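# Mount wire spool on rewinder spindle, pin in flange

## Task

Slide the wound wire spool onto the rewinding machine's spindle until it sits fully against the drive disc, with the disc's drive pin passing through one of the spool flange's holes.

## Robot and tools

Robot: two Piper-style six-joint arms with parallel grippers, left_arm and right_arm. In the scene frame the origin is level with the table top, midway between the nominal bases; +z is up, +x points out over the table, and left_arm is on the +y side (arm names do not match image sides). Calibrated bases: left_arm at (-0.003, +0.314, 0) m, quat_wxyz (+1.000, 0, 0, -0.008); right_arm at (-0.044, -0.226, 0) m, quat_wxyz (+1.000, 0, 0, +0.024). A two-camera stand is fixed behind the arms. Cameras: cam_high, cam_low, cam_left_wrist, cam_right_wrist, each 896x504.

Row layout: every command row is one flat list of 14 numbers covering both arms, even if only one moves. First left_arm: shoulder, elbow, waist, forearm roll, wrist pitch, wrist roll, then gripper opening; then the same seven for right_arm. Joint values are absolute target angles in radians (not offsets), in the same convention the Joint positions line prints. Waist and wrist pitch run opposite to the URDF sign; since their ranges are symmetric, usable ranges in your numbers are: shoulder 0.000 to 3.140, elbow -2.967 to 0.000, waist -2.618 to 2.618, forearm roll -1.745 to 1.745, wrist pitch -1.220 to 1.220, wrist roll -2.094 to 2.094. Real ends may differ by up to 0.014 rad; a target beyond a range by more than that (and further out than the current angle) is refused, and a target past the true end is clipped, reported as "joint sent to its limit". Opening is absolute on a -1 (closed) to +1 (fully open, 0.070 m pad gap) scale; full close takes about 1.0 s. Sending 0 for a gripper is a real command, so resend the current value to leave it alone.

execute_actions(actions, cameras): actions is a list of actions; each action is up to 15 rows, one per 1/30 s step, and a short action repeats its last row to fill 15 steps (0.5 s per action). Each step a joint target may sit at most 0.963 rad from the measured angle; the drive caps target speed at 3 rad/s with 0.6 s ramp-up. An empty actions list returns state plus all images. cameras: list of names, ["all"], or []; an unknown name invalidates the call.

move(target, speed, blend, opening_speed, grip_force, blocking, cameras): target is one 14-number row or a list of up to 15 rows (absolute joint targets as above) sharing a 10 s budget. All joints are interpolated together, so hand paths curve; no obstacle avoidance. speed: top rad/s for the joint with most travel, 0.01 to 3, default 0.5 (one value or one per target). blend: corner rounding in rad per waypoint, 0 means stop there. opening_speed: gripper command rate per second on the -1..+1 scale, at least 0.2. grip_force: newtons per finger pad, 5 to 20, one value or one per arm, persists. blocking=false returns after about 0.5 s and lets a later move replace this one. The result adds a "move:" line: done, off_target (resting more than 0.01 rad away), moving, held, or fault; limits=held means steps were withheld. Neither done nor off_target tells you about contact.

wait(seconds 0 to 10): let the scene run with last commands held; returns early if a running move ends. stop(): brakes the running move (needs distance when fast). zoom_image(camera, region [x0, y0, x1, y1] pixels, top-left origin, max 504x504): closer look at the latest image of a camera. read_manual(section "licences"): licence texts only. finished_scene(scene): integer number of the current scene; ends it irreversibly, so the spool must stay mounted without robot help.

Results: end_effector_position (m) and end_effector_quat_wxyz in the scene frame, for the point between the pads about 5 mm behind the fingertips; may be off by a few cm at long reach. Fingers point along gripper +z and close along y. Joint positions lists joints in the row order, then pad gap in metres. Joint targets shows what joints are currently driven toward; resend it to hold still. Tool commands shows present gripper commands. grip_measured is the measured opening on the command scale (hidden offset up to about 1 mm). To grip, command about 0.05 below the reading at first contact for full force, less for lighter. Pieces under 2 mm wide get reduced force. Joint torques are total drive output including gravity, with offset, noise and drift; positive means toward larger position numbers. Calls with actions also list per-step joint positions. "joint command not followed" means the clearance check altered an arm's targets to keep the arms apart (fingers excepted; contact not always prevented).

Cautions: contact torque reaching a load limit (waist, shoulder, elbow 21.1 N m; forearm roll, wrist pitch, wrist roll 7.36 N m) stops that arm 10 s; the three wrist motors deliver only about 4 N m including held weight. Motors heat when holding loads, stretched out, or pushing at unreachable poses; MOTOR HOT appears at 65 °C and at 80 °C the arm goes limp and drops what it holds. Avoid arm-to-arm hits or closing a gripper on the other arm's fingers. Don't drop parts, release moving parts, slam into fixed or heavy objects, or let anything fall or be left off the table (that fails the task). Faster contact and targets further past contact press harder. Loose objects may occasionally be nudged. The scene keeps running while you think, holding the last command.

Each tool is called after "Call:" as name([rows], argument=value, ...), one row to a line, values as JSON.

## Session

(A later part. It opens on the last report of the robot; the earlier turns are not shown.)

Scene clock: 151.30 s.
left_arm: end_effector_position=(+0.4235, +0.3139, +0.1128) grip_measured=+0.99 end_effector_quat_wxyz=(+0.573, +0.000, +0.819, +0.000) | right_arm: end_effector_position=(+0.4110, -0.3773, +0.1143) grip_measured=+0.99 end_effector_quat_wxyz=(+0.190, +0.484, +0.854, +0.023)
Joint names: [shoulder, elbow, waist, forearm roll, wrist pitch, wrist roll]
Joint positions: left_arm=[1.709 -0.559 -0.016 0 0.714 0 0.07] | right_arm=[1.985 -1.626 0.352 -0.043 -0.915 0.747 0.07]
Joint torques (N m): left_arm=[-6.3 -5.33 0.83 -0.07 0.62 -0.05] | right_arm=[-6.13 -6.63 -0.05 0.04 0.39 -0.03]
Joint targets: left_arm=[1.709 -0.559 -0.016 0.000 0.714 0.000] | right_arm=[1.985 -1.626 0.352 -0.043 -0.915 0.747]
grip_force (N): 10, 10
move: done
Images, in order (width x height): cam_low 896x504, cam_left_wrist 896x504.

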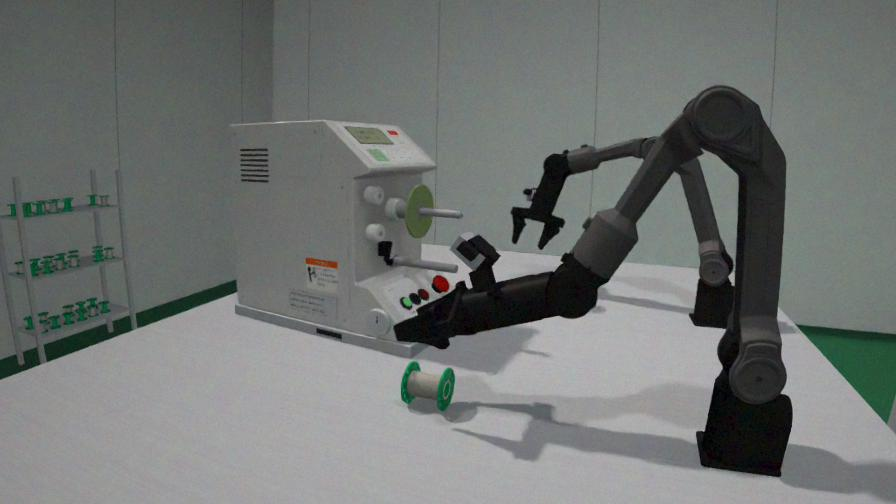

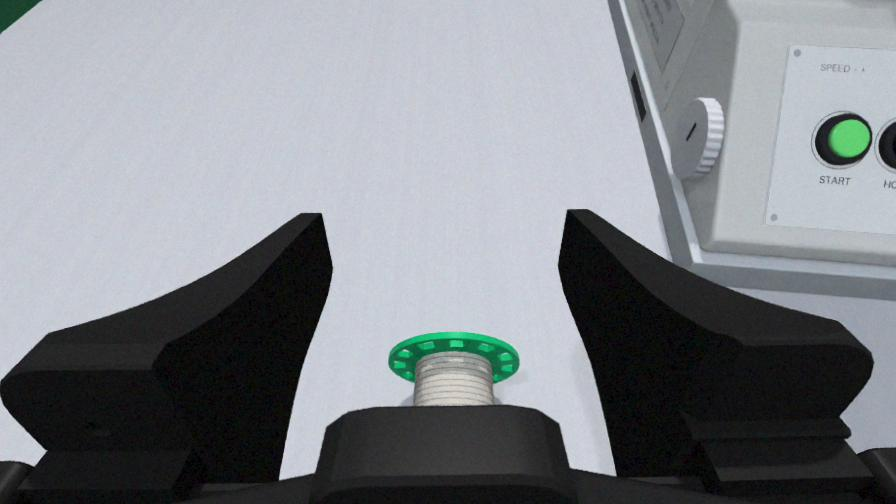

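Call:
move(target=[2.0311, -0.5198, -0.0085, 0.0, 1.075, 0.0, 1.0, 1.985, -1.626, 0.352, -0.043, -0.915, 0.747, 1.0], speed=0.4, cameras=["cam_low", "cam_left_wrist"])

Call:
zoom_image(camera="cam_low", region=[360, 260, 560, 420])

Scene clock: 155.23 s.
left_arm: end_effector_position=(+0.4234, +0.3110, +0.0371) grip_measured=+0.99 end_effector_quat_wxyz=(+0.573, +0.003, +0.820, -0.002) | right_arm: end_effector_position=(+0.4110, -0.3773, +0.1143) grip_measured=+0.99 end_effector_quat_wxyz=(+0.190, +0.484, +0.854, +0.023)
Joint names: [shoulder, elbow, waist, forearm roll, wrist pitch, wrist roll]
Joint positions: left_arm=[2.033 -0.519 -0.009 0 1.075 0 0.07] | right_arm=[1.985 -1.626 0.352 -0.043 -0.915 0.747 0.07]
Joint torques (N m): left_arm=[-7.58 -2.51 1.07 -0.04 0.6 0.03] | right_arm=[-6.16 -6.64 -0.04 0.04 0.39 -0.03]
Joint targets: left_arm=[2.031 -0.520 -0.008 0.000 1.075 0.000] | right_arm=[1.985 -1.626 0.352 -0.043 -0.915 0.747]
grip_force (N): 10, 10
move: done
Images, in order (width x height): cam_low 896x504, cam_left_wrist 896x504.

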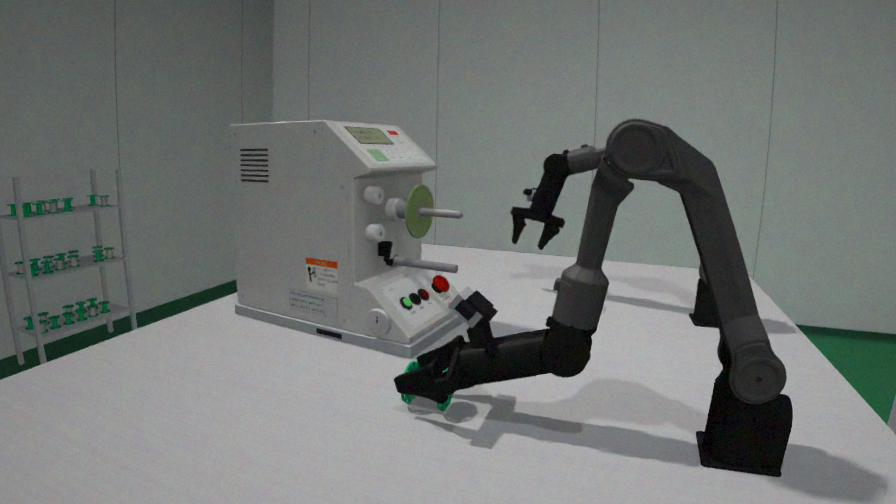

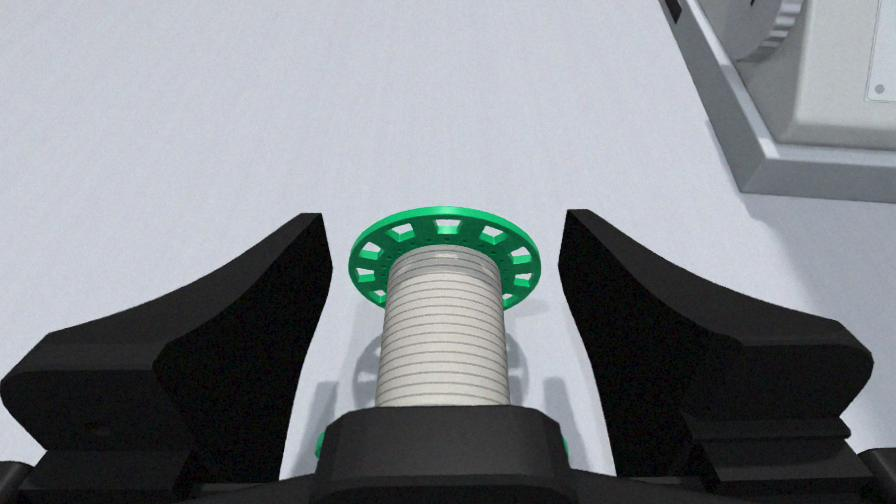

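Scaled by 2.520 from the camera's 896x504 image, which has a finer 1280x720 frame.

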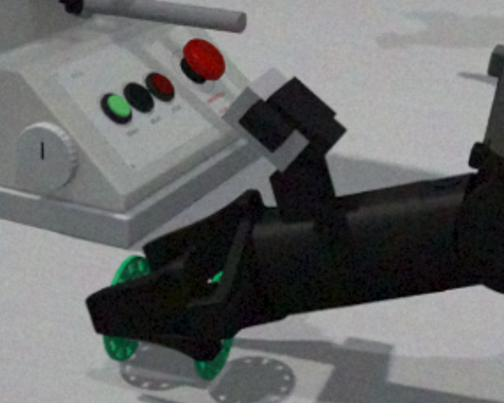

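Call:
move([
  [2.0868, -0.5231, -0.0085, 0.0, 1.1274, 0.0, 1.0, 1.985, -1.626, 0.352, -0.043, -0.915, 0.747, 1.0],
  [2.0868, -0.5231, -0.0085, 0.0, 1.1274, 0.0, 0.4, 1.985, -1.626, 0.352, -0.043, -0.915, 0.747, 1.0],
], speed=0.2, opening_speed=0.5, grip_force=12, cameras=["cam_low", "cam_left_wrist"])

Call:
zoom_image(camera="cam_low", region=[360, 260, 560, 420])

Scene clock: 160.00 s.
left_arm: end_effector_position=(+0.4237, +0.3110, +0.0260) grip_measured=+0.70 end_effector_quat_wxyz=(+0.574, +0.003, +0.819, -0.002) | right_arm: end_effector_position=(+0.4110, -0.3773, +0.1143) grip_measured=+0.99 end_effector_quat_wxyz=(+0.190, +0.484, +0.854, +0.023)
Joint names: [shoulder, elbow, waist, forearm roll, wrist pitch, wrist roll]
Joint positions: left_arm=[2.087 -0.523 -0.009 0 1.128 0 0.06] | right_arm=[1.985 -1.626 0.352 -0.043 -0.915 0.747 0.07]
Joint torques (N m): left_arm=[-8.2 -3.52 0.58 0.04 0.71 0.12] | right_arm=[-6.18 -6.65 -0.08 0.04 0.39 -0.03]
Joint targets: left_arm=[2.087 -0.523 -0.008 0.000 1.127 0.000] | right_arm=[1.985 -1.626 0.352 -0.043 -0.915 0.747]
grip_force (N): 12, 12
move: done
Images, in order (width x height): cam_low 896x504, cam_left_wrist 896x504.

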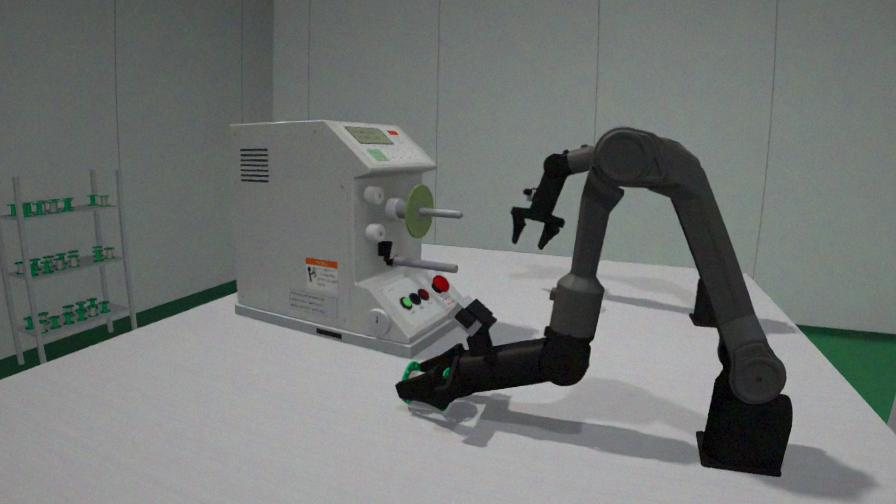

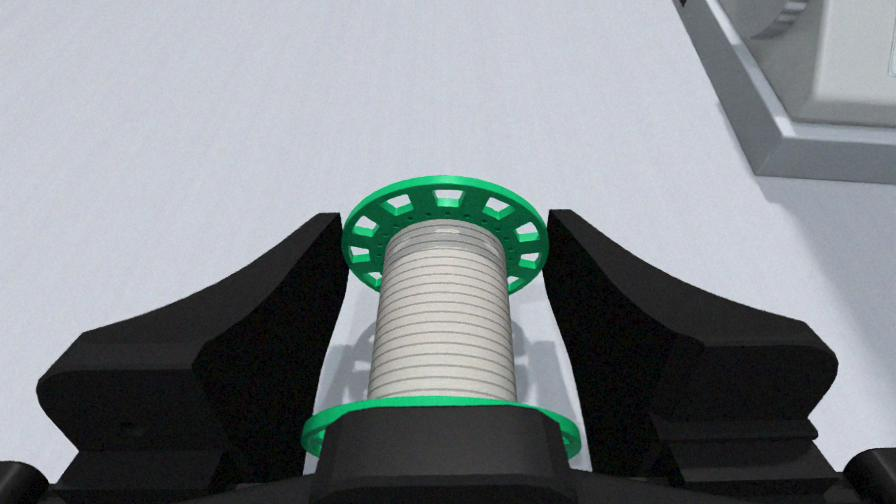

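Scaled by 2.520 from the camera's 896x504 image, which has a finer 1280x720 frame.

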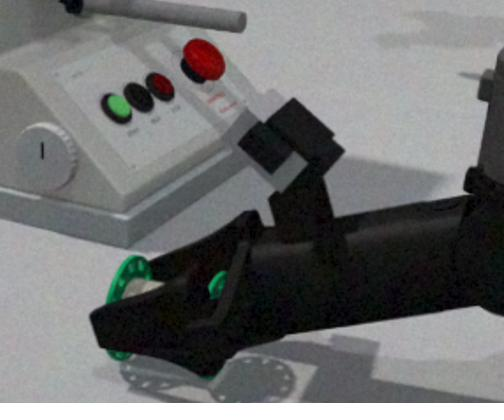

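Call:
move([
  [1.7094, -0.5594, -0.0085, 0.0, 0.7137, 0.0, 0.4, 1.985, -1.626, 0.352, -0.043, -0.915, 0.747, 1.0],
  [1.59, -1.129, 0.91, -1.51, 0.70, 1.25, 0.4, 1.985, -1.626, 0.352, -0.043, -0.915, 0.747, 1.0],
], speed=[0.35, 0.7], blend=[0.05, 0], cameras=["cam_low", "cam_left_wrist", "cam_high"])

Scene clock: 172.27 s.
left_arm: end_effector_position=(+0.3792, +0.0423, +0.2801) grip_measured=+0.70 end_effector_quat_wxyz=(+0.611, +0.068, +0.785, -0.071) | right_arm: end_effector_position=(+0.4110, -0.3773, +0.1143) grip_measured=+0.99 end_effector_quat_wxyz=(+0.190, +0.484, +0.854, +0.023)
Joint names: [shoulder, elbow, waist, forearm roll, wrist pitch, wrist roll]
Joint positions: left_arm=[1.59 -1.13 0.911 -1.51 0.7 1.251 0.059] | right_arm=[1.985 -1.626 0.352 -0.043 -0.915 0.747 0.07]
Joint torques (N m): left_arm=[-7.55 -7.64 -0.21 0.9 0.35 -0.15] | right_arm=[-6.24 -6.66 -0.08 0.03 0.38 -0.04]
Joint targets: left_arm=[1.590 -1.129 0.910 -1.510 0.700 1.250] | right_arm=[1.985 -1.626 0.352 -0.043 -0.915 0.747]
grip_force (N): 12, 12
move: done
Images, in order (width x height): cam_high 896x504, cam_low 896x504, cam_left_wrist 896x504.

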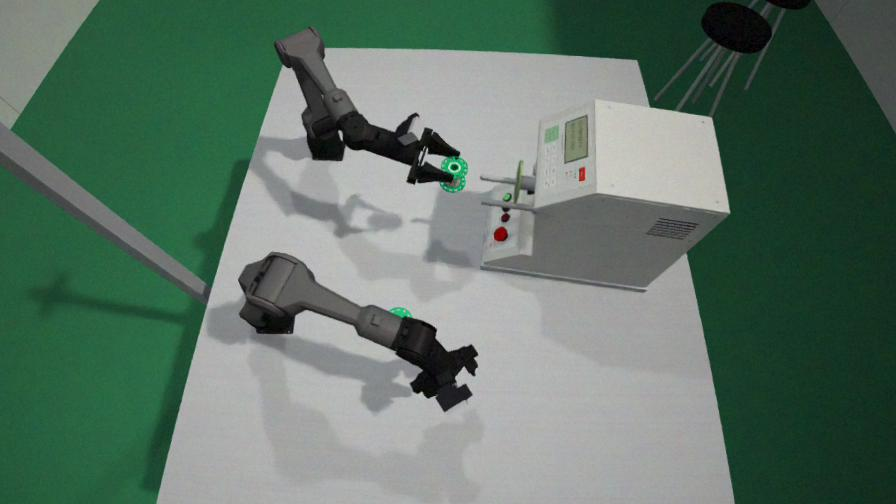

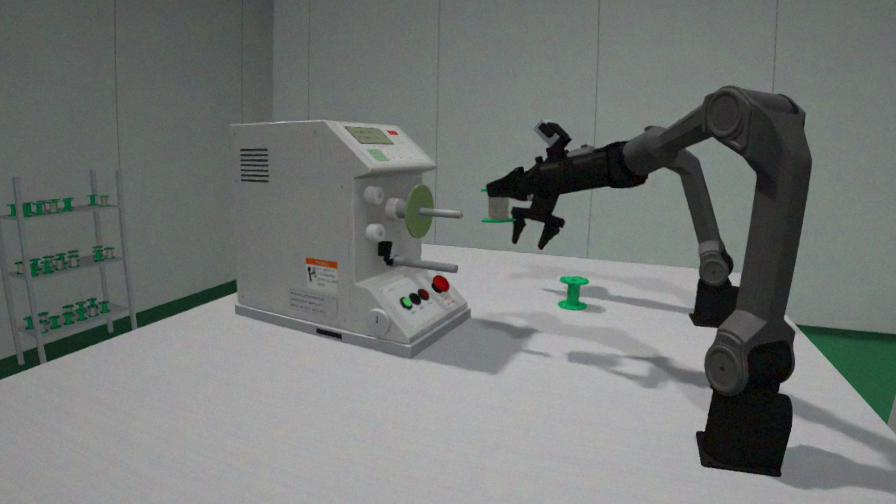

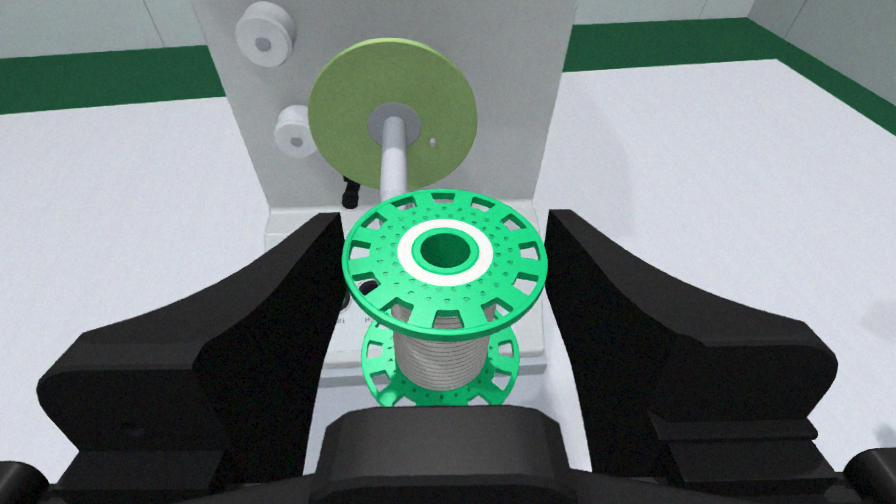

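Call:
zoom_image(camera="cam_low", region=[400, 140, 600, 280])

Call:
zoom_image(camera="cam_left_wrist", region=[300, 20, 600, 260])

Scaled by 2.520 from the camera's 896x504 image, which has a finer 1280x720 frame.

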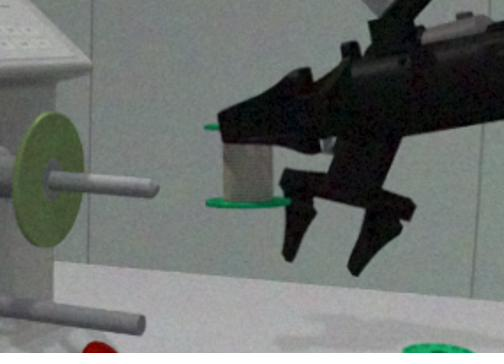

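Scaled by 1.680 from the camera's 896x504 image, which has a finer 1280x720 frame.

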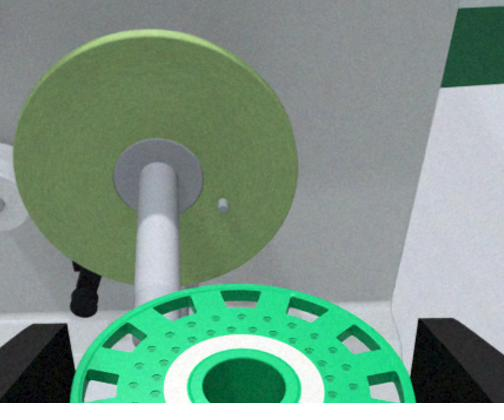

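Call:
move([
  [1.45,-0.80,0.572,-0.755,0.70,0.625,0.4,1.985,-1.626,0.352,-0.043,-0.915,0.747,1.0],
  [1.6375,-0.5023,0.234,0,0.699,0,0.4,1.985,-1.626,0.352,-0.043,-0.915,0.747,1.0],
], speed=0.8, blend=[0.15,0], cameras=["cam_high","cam_low","cam_left_wrist"])

Scene clock: 207.13 s.
left_arm: end_effector_position=(+0.3939, +0.2129, +0.1192) grip_measured=+0.70 end_effector_quat_wxyz=(+0.568, +0.101, +0.813, -0.071) | right_arm: end_effector_position=(+0.4110, -0.3773, +0.1143) grip_measured=+0.99 end_effector_quat_wxyz=(+0.190, +0.484, +0.854, +0.023)
Joint names: [shoulder, elbow, waist, forearm roll, wrist pitch, wrist roll]
Joint positions: left_arm=[1.638 -0.501 0.233 0 0.699 -0.001 0.059] | right_arm=[1.985 -1.626 0.352 -0.043 -0.915 0.747 0.07]
Joint torques (N m): left_arm=[-6.41 -7.19 0.85 -0.05 1.03 0.26] | right_arm=[-6.28 -6.65 -0.03 0.03 0.39 -0.03]
Joint targets: left_arm=[1.638 -0.502 0.234 0.000 0.699 0.000] | right_arm=[1.985 -1.626 0.352 -0.043 -0.915 0.747]
grip_force (N): 12, 12
move: done
Images, in order (width x height): cam_high 896x504, cam_low 896x504, cam_left_wrist 896x504.

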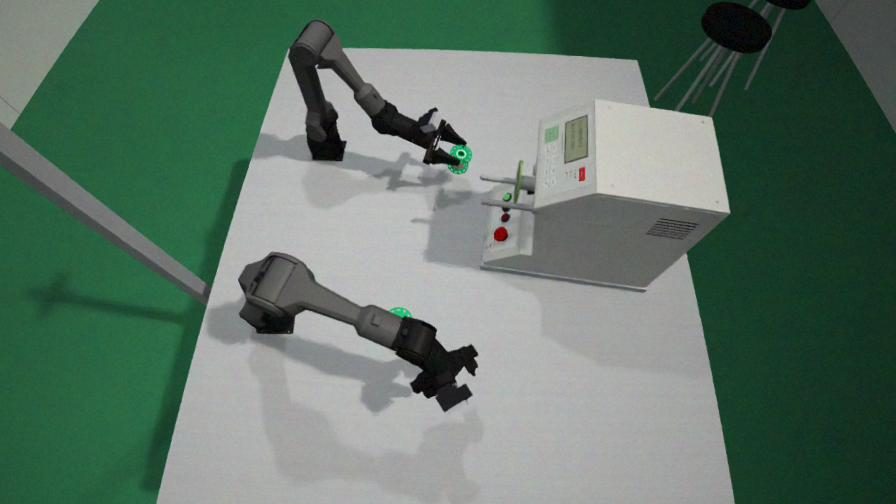

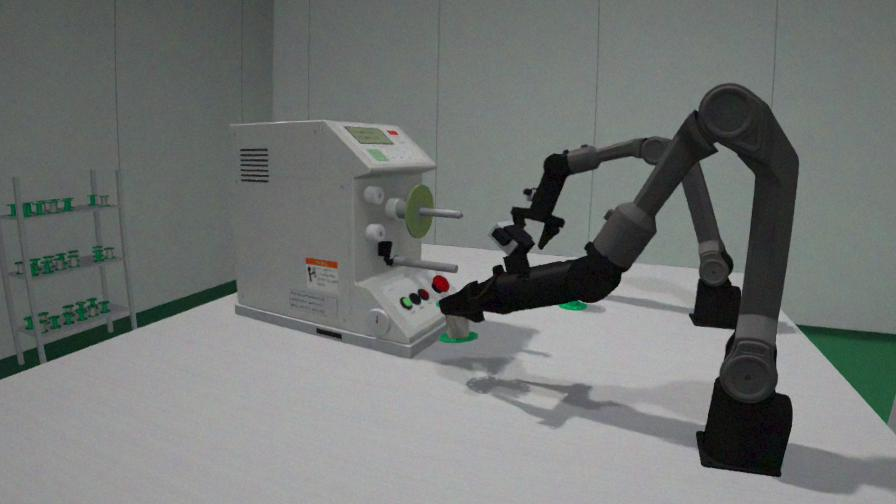

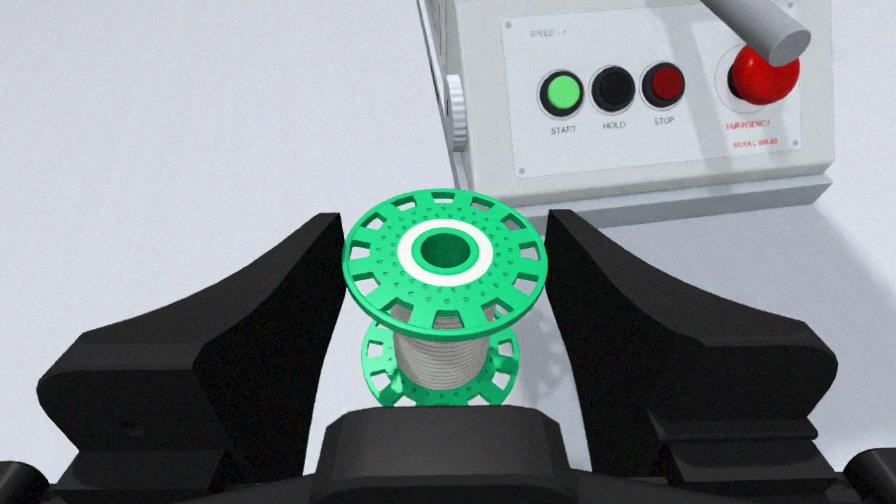

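Call:
move([
  [1.900,-0.454,0.234,0,1.013,0,0.4,1.985,-1.626,0.352,-0.043,-0.915,0.747,1.0],
  [1.945,-0.4504,0.234,0,1.0582,0,0.4,1.985,-1.626,0.352,-0.043,-0.915,0.747,1.0],
], speed=[0.5,0.06], cameras=["cam_low","cam_left_wrist"])

Call:
zoom_image(camera="cam_low", region=[400, 240, 560, 420])

Scene clock: 211.03 s.
left_arm: end_effector_position=(+0.3952, +0.2126, +0.0538) grip_measured=+0.70 end_effector_quat_wxyz=(+0.572, +0.101, +0.811, -0.072) | right_arm: end_effector_position=(+0.4110, -0.3773, +0.1143) grip_measured=+0.99 end_effector_quat_wxyz=(+0.190, +0.484, +0.854, +0.023)
Joint names: [shoulder, elbow, waist, forearm roll, wrist pitch, wrist roll]
Joint positions: left_arm=[1.943 -0.452 0.233 0 1.061 0 0.059] | right_arm=[1.985 -1.626 0.352 -0.043 -0.915 0.747 0.07]
Joint torques (N m): left_arm=[-4.12 -1.18 1.1 0.04 0.19 0.25] | right_arm=[-6.34 -6.63 -0.04 0.04 0.39 -0.04]
Joint targets: left_arm=[1.945 -0.450 0.234 0.000 1.058 0.000] | right_arm=[1.985 -1.626 0.352 -0.043 -0.915 0.747]
grip_force (N): 12, 12
move: done
Images, in order (width x height): cam_low 896x504, cam_left_wrist 896x504.

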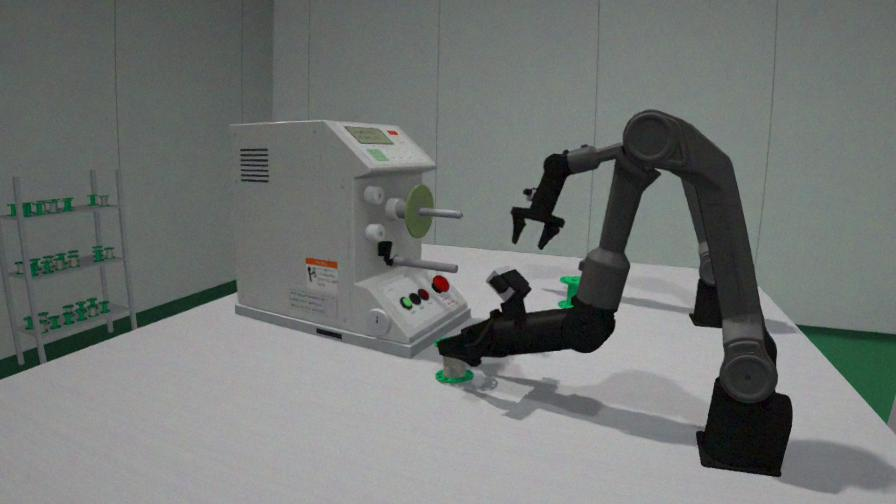

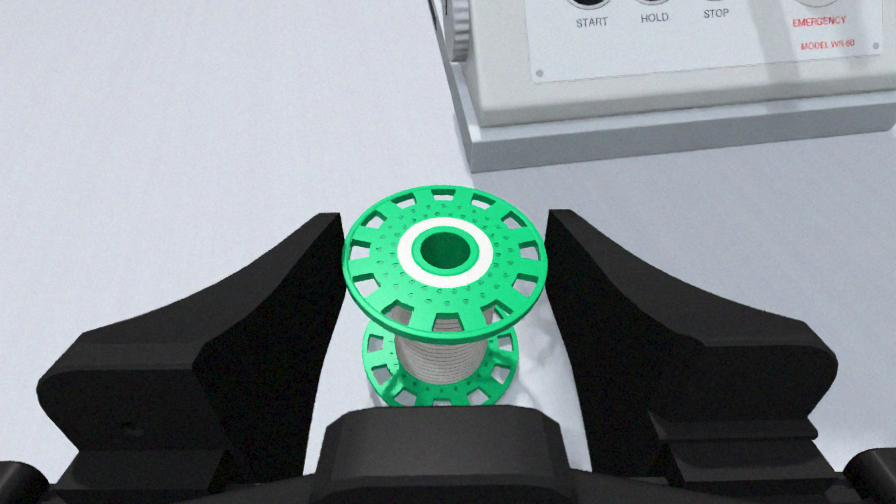

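Scaled by 2.800 from the camera's 896x504 image, which has a finer 1280x720 frame.

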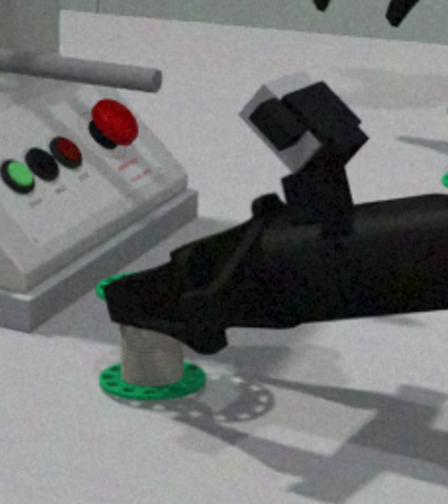

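Call:
move(target=[1.943,-0.452,0.234,0,1.060,0,0.95,1.985,-1.626,0.352,-0.043,-0.915,0.747,1.0], opening_speed=0.6, cameras=["cam_left_wrist"])

Scene clock: 213.67 s.
left_arm: end_effector_position=(+0.3950, +0.2126, +0.0531) grip_measured=+0.95 end_effector_quat_wxyz=(+0.571, +0.102, +0.812, -0.071) | right_arm: end_effector_position=(+0.4110, -0.3773, +0.1143) grip_measured=+0.99 end_effector_quat_wxyz=(+0.190, +0.484, +0.854, +0.023)
Joint names: [shoulder, elbow, waist, forearm roll, wrist pitch, wrist roll]
Joint positions: left_arm=[1.944 -0.452 0.233 0 1.06 0 0.068] | right_arm=[1.985 -1.626 0.352 -0.043 -0.915 0.747 0.07]
Joint torques (N m): left_arm=[-6.99 -4.08 0.92 -0.1 0.74 0.24] | right_arm=[-6.31 -6.61 -0.04 0.03 0.39 -0.03]
Joint targets: left_arm=[1.943 -0.452 0.234 0.000 1.060 0.000] | right_arm=[1.985 -1.626 0.352 -0.043 -0.915 0.747]
grip_force (N): 12, 12
move: done
Images, in order (width x height): cam_left_wrist 896x504.

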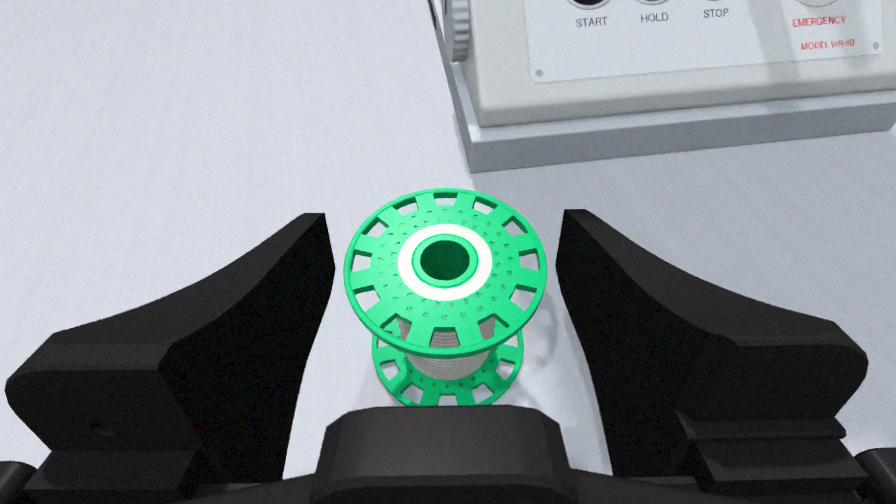

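Call:
move([
  [1.6375,-0.5023,0.234,0,0.699,0,1.0,1.985,-1.626,0.352,-0.043,-0.915,0.747,1.0],
  [1.5,-1.0,0.2335,0,-0.2,-0.8,1.0,1.985,-1.626,0.352,-0.043,-0.915,0.747,1.0],
  [1.9549,-1.5432,0.2335,0,-1.159,-1.5708,1.0,1.985,-1.626,0.352,-0.043,-0.915,0.747,1.0],
], speed=[0.6,1.2,0.8], blend=[0.05,0.2,0], cameras=["cam_high","cam_left_wrist","cam_low"])

Scene clock: 230.67 s.
left_arm: end_effector_position=(+0.3901, +0.2140, +0.0900) grip_measured=+0.99 end_effector_quat_wxyz=(+0.027, -0.614, +0.788, -0.034) | right_arm: end_effector_position=(+0.4110, -0.3773, +0.1143) grip_measured=+0.99 end_effector_quat_wxyz=(+0.190, +0.484, +0.854, +0.023)
Joint names: [shoulder, elbow, waist, forearm roll, wrist pitch, wrist roll]
Joint positions: left_arm=[1.956 -1.544 0.233 0 -1.159 -1.572 0.07] | right_arm=[1.985 -1.626 0.352 -0.043 -0.915 0.747 0.07]
Joint torques (N m): left_arm=[-9.25 -6.1 -0.24 -0.03 0.15 0.27] | right_arm=[-6.36 -6.63 -0.06 0.03 0.39 -0.03]
Joint targets: left_arm=[1.955 -1.543 0.234 0.000 -1.159 -1.571] | right_arm=[1.985 -1.626 0.352 -0.043 -0.915 0.747]
grip_force (N): 12, 12
move: done
Images, in order (width x height): cam_high 896x504, cam_low 896x504, cam_left_wrist 896x504.

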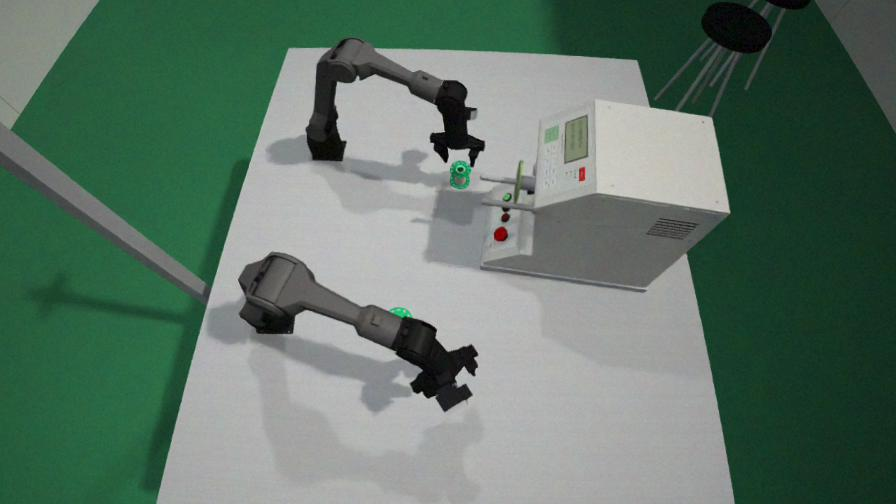

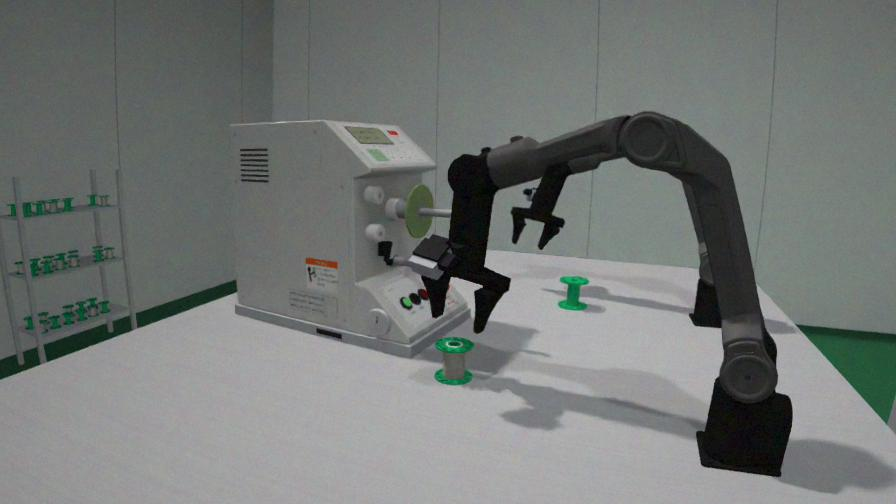

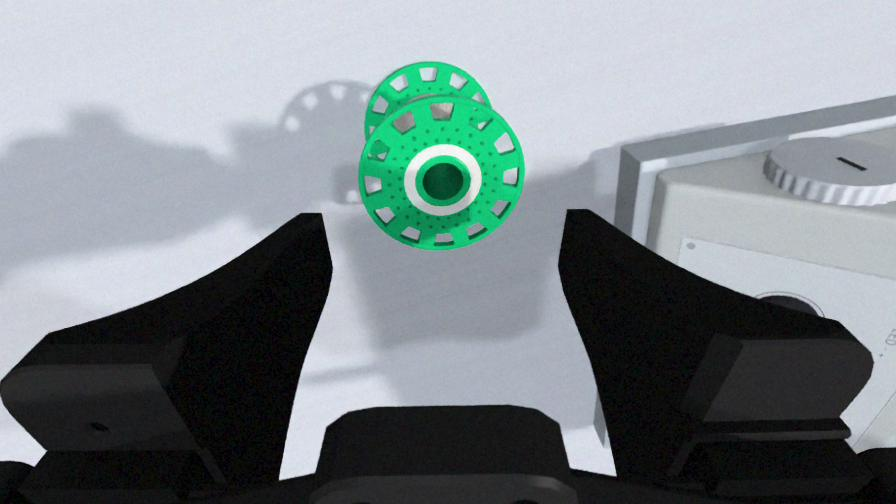

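Call:
move(target=[2.0586,-1.6125,0.2335,0,-1.2119,-1.5708,1.0,1.985,-1.626,0.352,-0.043,-0.915,0.747,1.0], speed=0.4, cameras=["cam_left_wrist"])

Scene clock: 235.27 s.
left_arm: end_effector_position=(+0.3931, +0.2132, +0.0644) grip_measured=+0.99 end_effector_quat_wxyz=(-0.001, -0.614, +0.789, +0.001) | right_arm: end_effector_position=(+0.4110, -0.3773, +0.1143) grip_measured=+0.99 end_effector_quat_wxyz=(+0.190, +0.484, +0.854, +0.023)
Joint names: [shoulder, elbow, waist, forearm roll, wrist pitch, wrist roll]
Joint positions: left_arm=[2.06 -1.613 0.233 0 -1.212 -1.571 0.07] | right_arm=[1.985 -1.626 0.352 -0.043 -0.915 0.747 0.07]
Joint torques (N m): left_arm=[-10.16 -6.57 -0.22 0 0.1 0.25] | right_arm=[-6.32 -6.62 -0.06 0.03 0.39 -0.03]
Joint targets: left_arm=[2.059 -1.612 0.234 0.000 -1.212 -1.571] | right_arm=[1.985 -1.626 0.352 -0.043 -0.915 0.747]
grip_force (N): 12, 12
move: done
Images, in order (width x height): cam_left_wrist 896x504.

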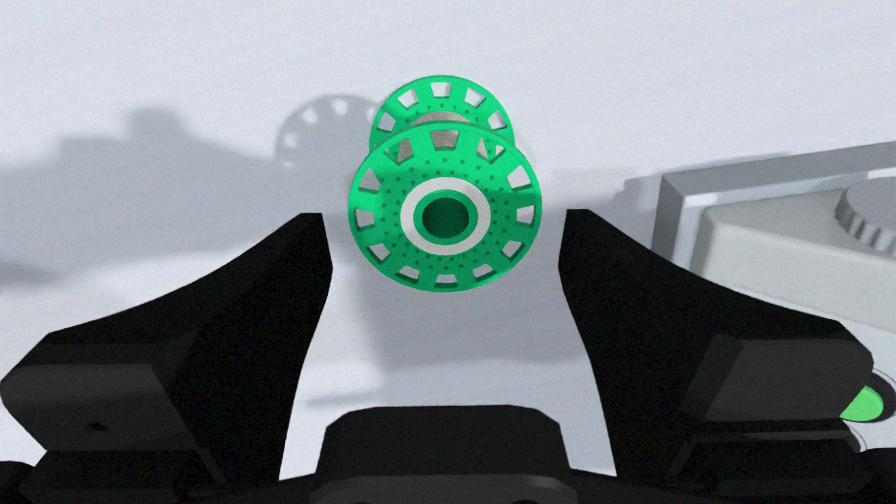

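Call:
move([
  [2.0812,-1.5673,0.231,0,-1.1441,-1.5708,1.0,1.985,-1.626,0.352,-0.043,-0.915,0.747,1.0],
  [2.0812,-1.5673,0.231,0,-1.1441,-1.5708,0.4,1.985,-1.626,0.352,-0.043,-0.915,0.747,1.0],
], speed=0.2, opening_speed=0.5, grip_force=14, cameras=["cam_left_wrist","cam_low"])

Call:
zoom_image(camera="cam_low", region=[400, 240, 560, 420])

Scene clock: 239.60 s.
left_arm: end_effector_position=(+0.3935, +0.2139, +0.0450) grip_measured=+0.71 end_effector_quat_wxyz=(+0.000, -0.615, +0.789, +0.000) | right_arm: end_effector_position=(+0.4110, -0.3773, +0.1143) grip_measured=+0.99 end_effector_quat_wxyz=(+0.190, +0.484, +0.854, +0.023)
Joint names: [shoulder, elbow, waist, forearm roll, wrist pitch, wrist roll]
Joint positions: left_arm=[2.081 -1.567 0.231 0 -1.144 -1.571 0.06] | right_arm=[1.985 -1.626 0.352 -0.043 -0.915 0.747 0.07]
Joint torques (N m): left_arm=[-10.44 -6.91 -0.04 0.04 0 0.16] | right_arm=[-6.31 -6.66 -0.06 0.03 0.39 -0.03]
Joint targets: left_arm=[2.081 -1.567 0.231 0.000 -1.144 -1.571] | right_arm=[1.985 -1.626 0.352 -0.043 -0.915 0.747]
grip_force (N): 14, 14
move: done
Images, in order (width x height): cam_low 896x504, cam_left_wrist 896x504.

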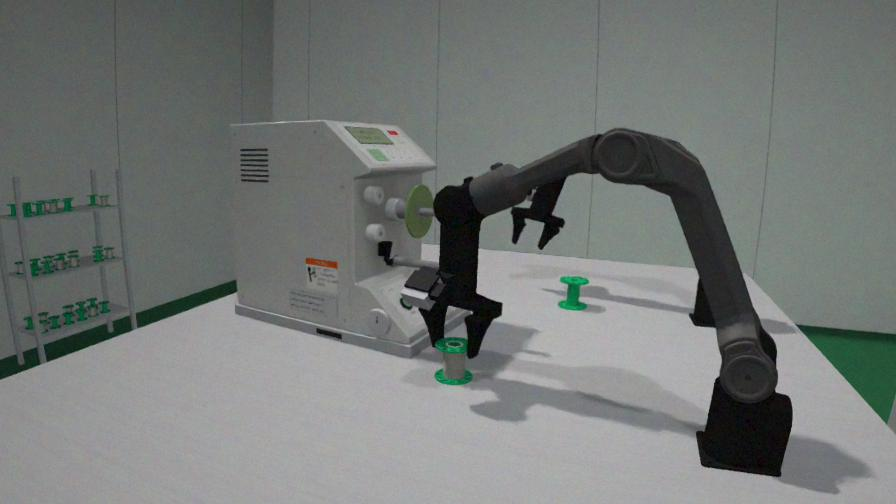

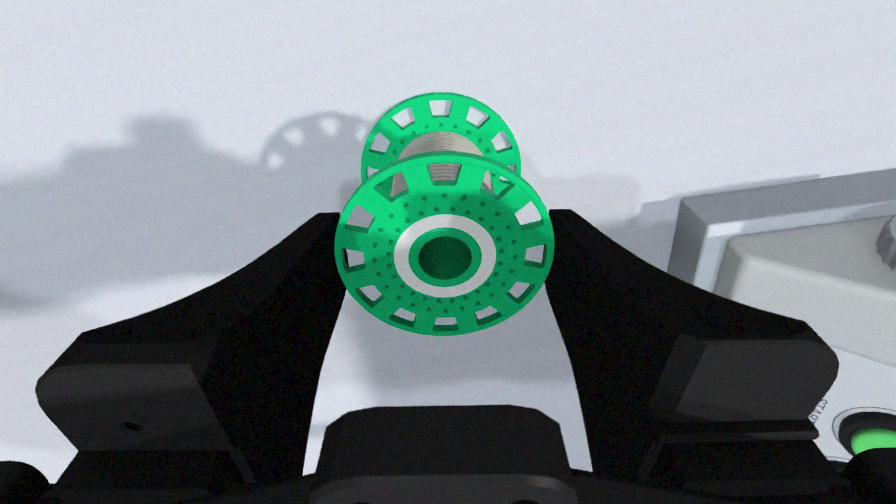

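Scaled by 2.800 from the camera's 896x504 image, which has a finer 1280x720 frame.

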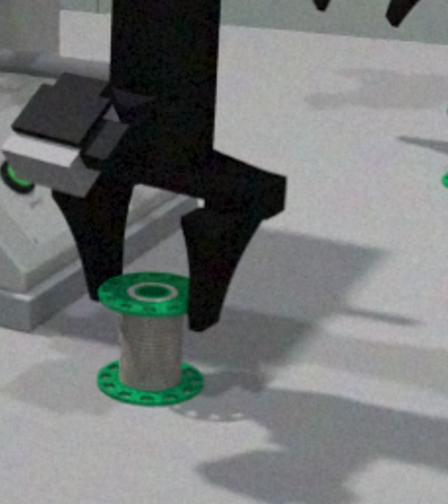

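Call:
move([
  [1.8622,-1.4301,0.231,0,-1.0514,-1.5708,0.4,1.985,-1.626,0.352,-0.043,-0.915,0.747,1.0],
  [1.50,-1.15,0.231,0,-0.6,-1.5708,0.4,1.985,-1.626,0.352,-0.043,-0.915,0.747,1.0],
  [1.4491,-0.5958,0.231,0,0.7661,-1.5708,0.4,1.985,-1.626,0.352,-0.043,-0.915,0.747,1.0],
], speed=[0.4,0.7,0.7], blend=[0.1,0.2,0], cameras=["cam_left_wrist","cam_low","cam_high"])

Scene clock: 252.27 s.
left_arm: end_effector_position=(+0.4059, +0.2107, +0.2494) grip_measured=+0.71 end_effector_quat_wxyz=(+0.434, -0.435, +0.558, -0.557) | right_arm: end_effector_position=(+0.4110, -0.3773, +0.1143) grip_measured=+0.99 end_effector_quat_wxyz=(+0.190, +0.484, +0.854, +0.023)
Joint names: [shoulder, elbow, waist, forearm roll, wrist pitch, wrist roll]
Joint positions: left_arm=[1.45 -0.595 0.231 0 0.766 -1.571 0.06] | right_arm=[1.985 -1.626 0.352 -0.043 -0.915 0.747 0.07]
Joint torques (N m): left_arm=[-6.14 -7.67 0.76 0.1 1 0.12] | right_arm=[-6.29 -6.66 -0.05 0.02 0.39 -0.03]
Joint targets: left_arm=[1.449 -0.596 0.231 0.000 0.766 -1.571] | right_arm=[1.985 -1.626 0.352 -0.043 -0.915 0.747]
grip_force (N): 14, 14
move: done
Images, in order (width x height): cam_high 896x504, cam_low 896x504, cam_left_wrist 896x504.

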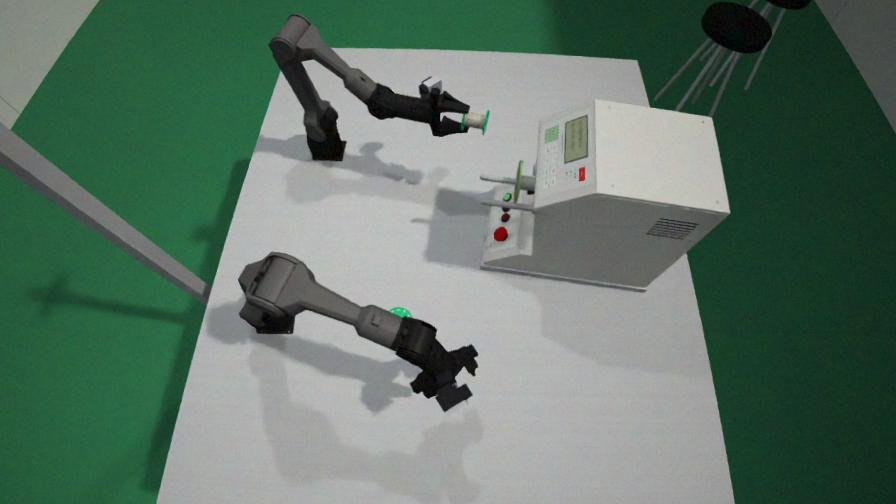

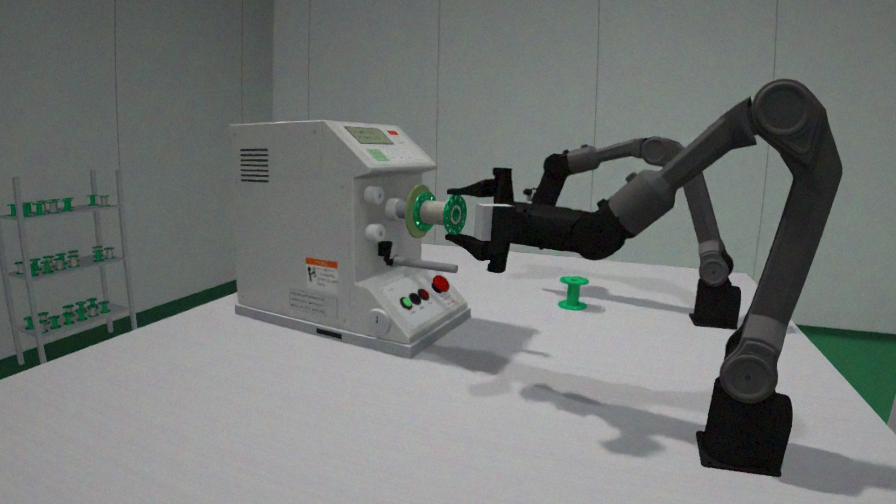

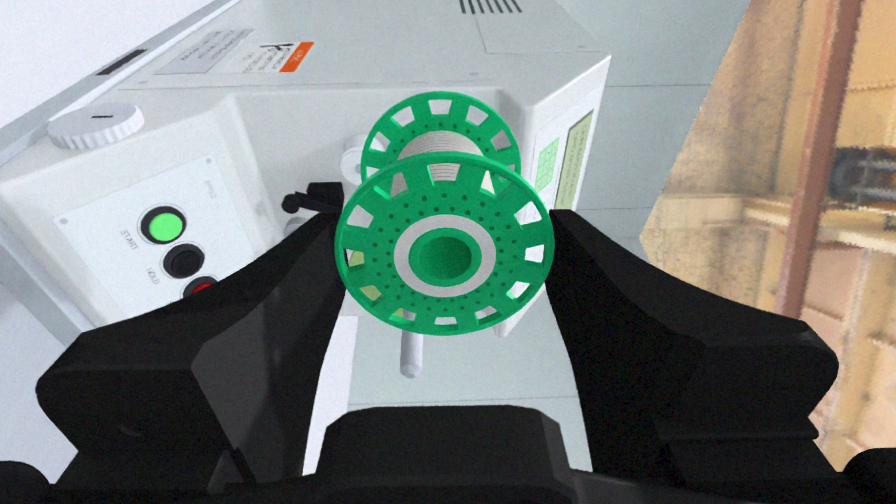

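Call:
move([
  [1.612,-0.723,0.583,-0.494,0.939,-1.3,0.4,1.985,-1.626,0.352,-0.043,-0.915,0.747,1.0],
  [1.7751,-0.8499,0.9349,-0.989,1.1114,-1.091,0.4,1.985,-1.626,0.352,-0.043,-0.915,0.747,1.0],
], speed=0.5, blend=[0.15,0], cameras=["cam_left_wrist","cam_low","cam_high"])

Call:
zoom_image(camera="cam_low", region=[380, 140, 540, 300])

Call:
zoom_image(camera="cam_high", region=[400, 100, 560, 220])

Scene clock: 255.73 s.
left_arm: end_effector_position=(+0.3794, +0.0627, +0.2196) grip_measured=+0.70 end_effector_quat_wxyz=(-0.442, +0.502, -0.499, +0.551) | right_arm: end_effector_position=(+0.4110, -0.3773, +0.1143) grip_measured=+0.99 end_effector_quat_wxyz=(+0.190, +0.484, +0.854, +0.023)
Joint names: [shoulder, elbow, waist, forearm roll, wrist pitch, wrist roll]
Joint positions: left_arm=[1.776 -0.85 0.937 -0.989 1.111 -1.09 0.06] | right_arm=[1.985 -1.626 0.352 -0.043 -0.915 0.747 0.07]
Joint torques (N m): left_arm=[-7.89 -7.02 -0.29 0.83 0.9 -0.01] | right_arm=[-6.35 -6.63 -0.04 0.02 0.39 -0.03]
Joint targets: left_arm=[1.775 -0.850 0.935 -0.989 1.111 -1.091] | right_arm=[1.985 -1.626 0.352 -0.043 -0.915 0.747]
grip_force (N): 14, 14
move: done
Images, in order (width x height): cam_high 896x504, cam_low 896x504, cam_left_wrist 896x504.

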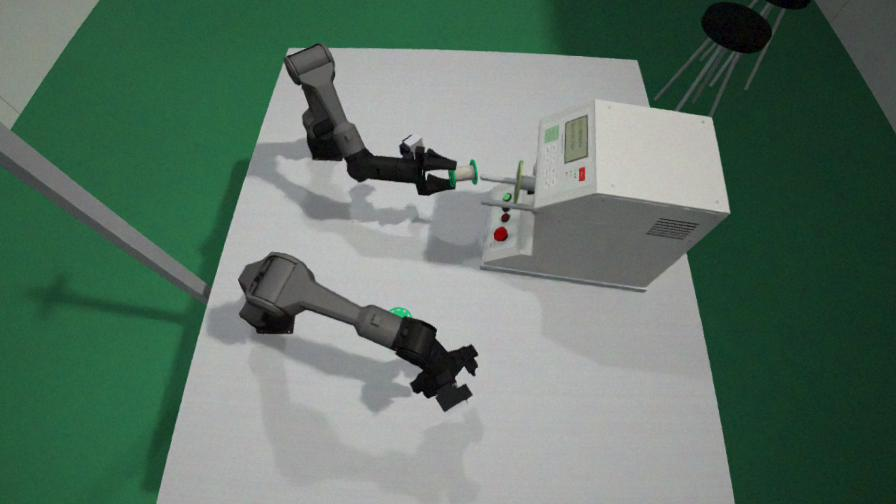

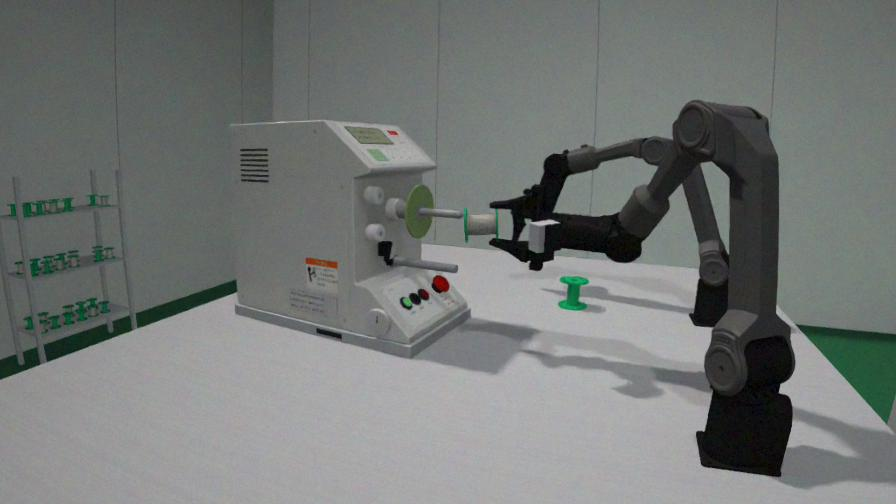

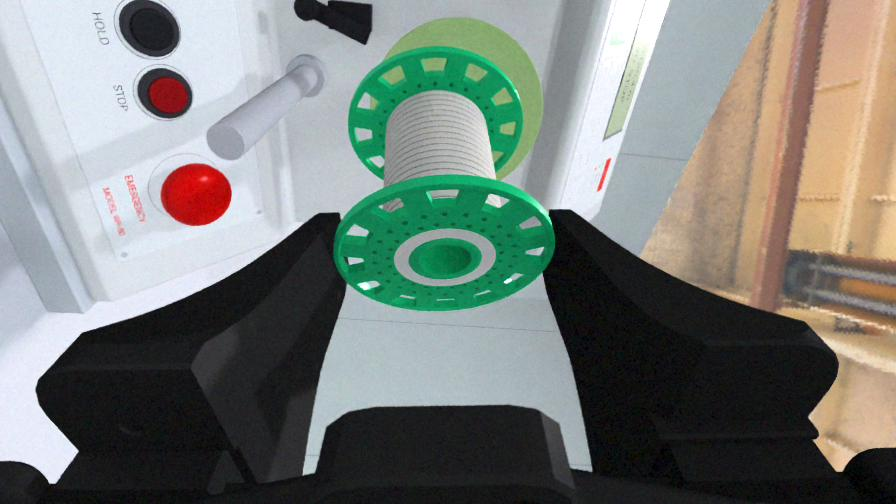

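Scaled by 3.150 from the camera's 896x504 image, which has a finer 1280x720 frame.

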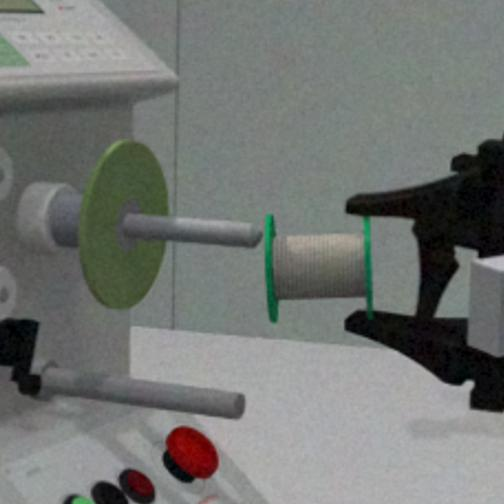

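Scaled by 3.150 from the camera's 896x504 image, which has a finer 1280x720 frame.

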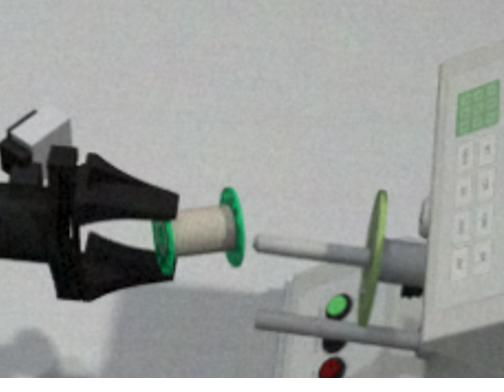

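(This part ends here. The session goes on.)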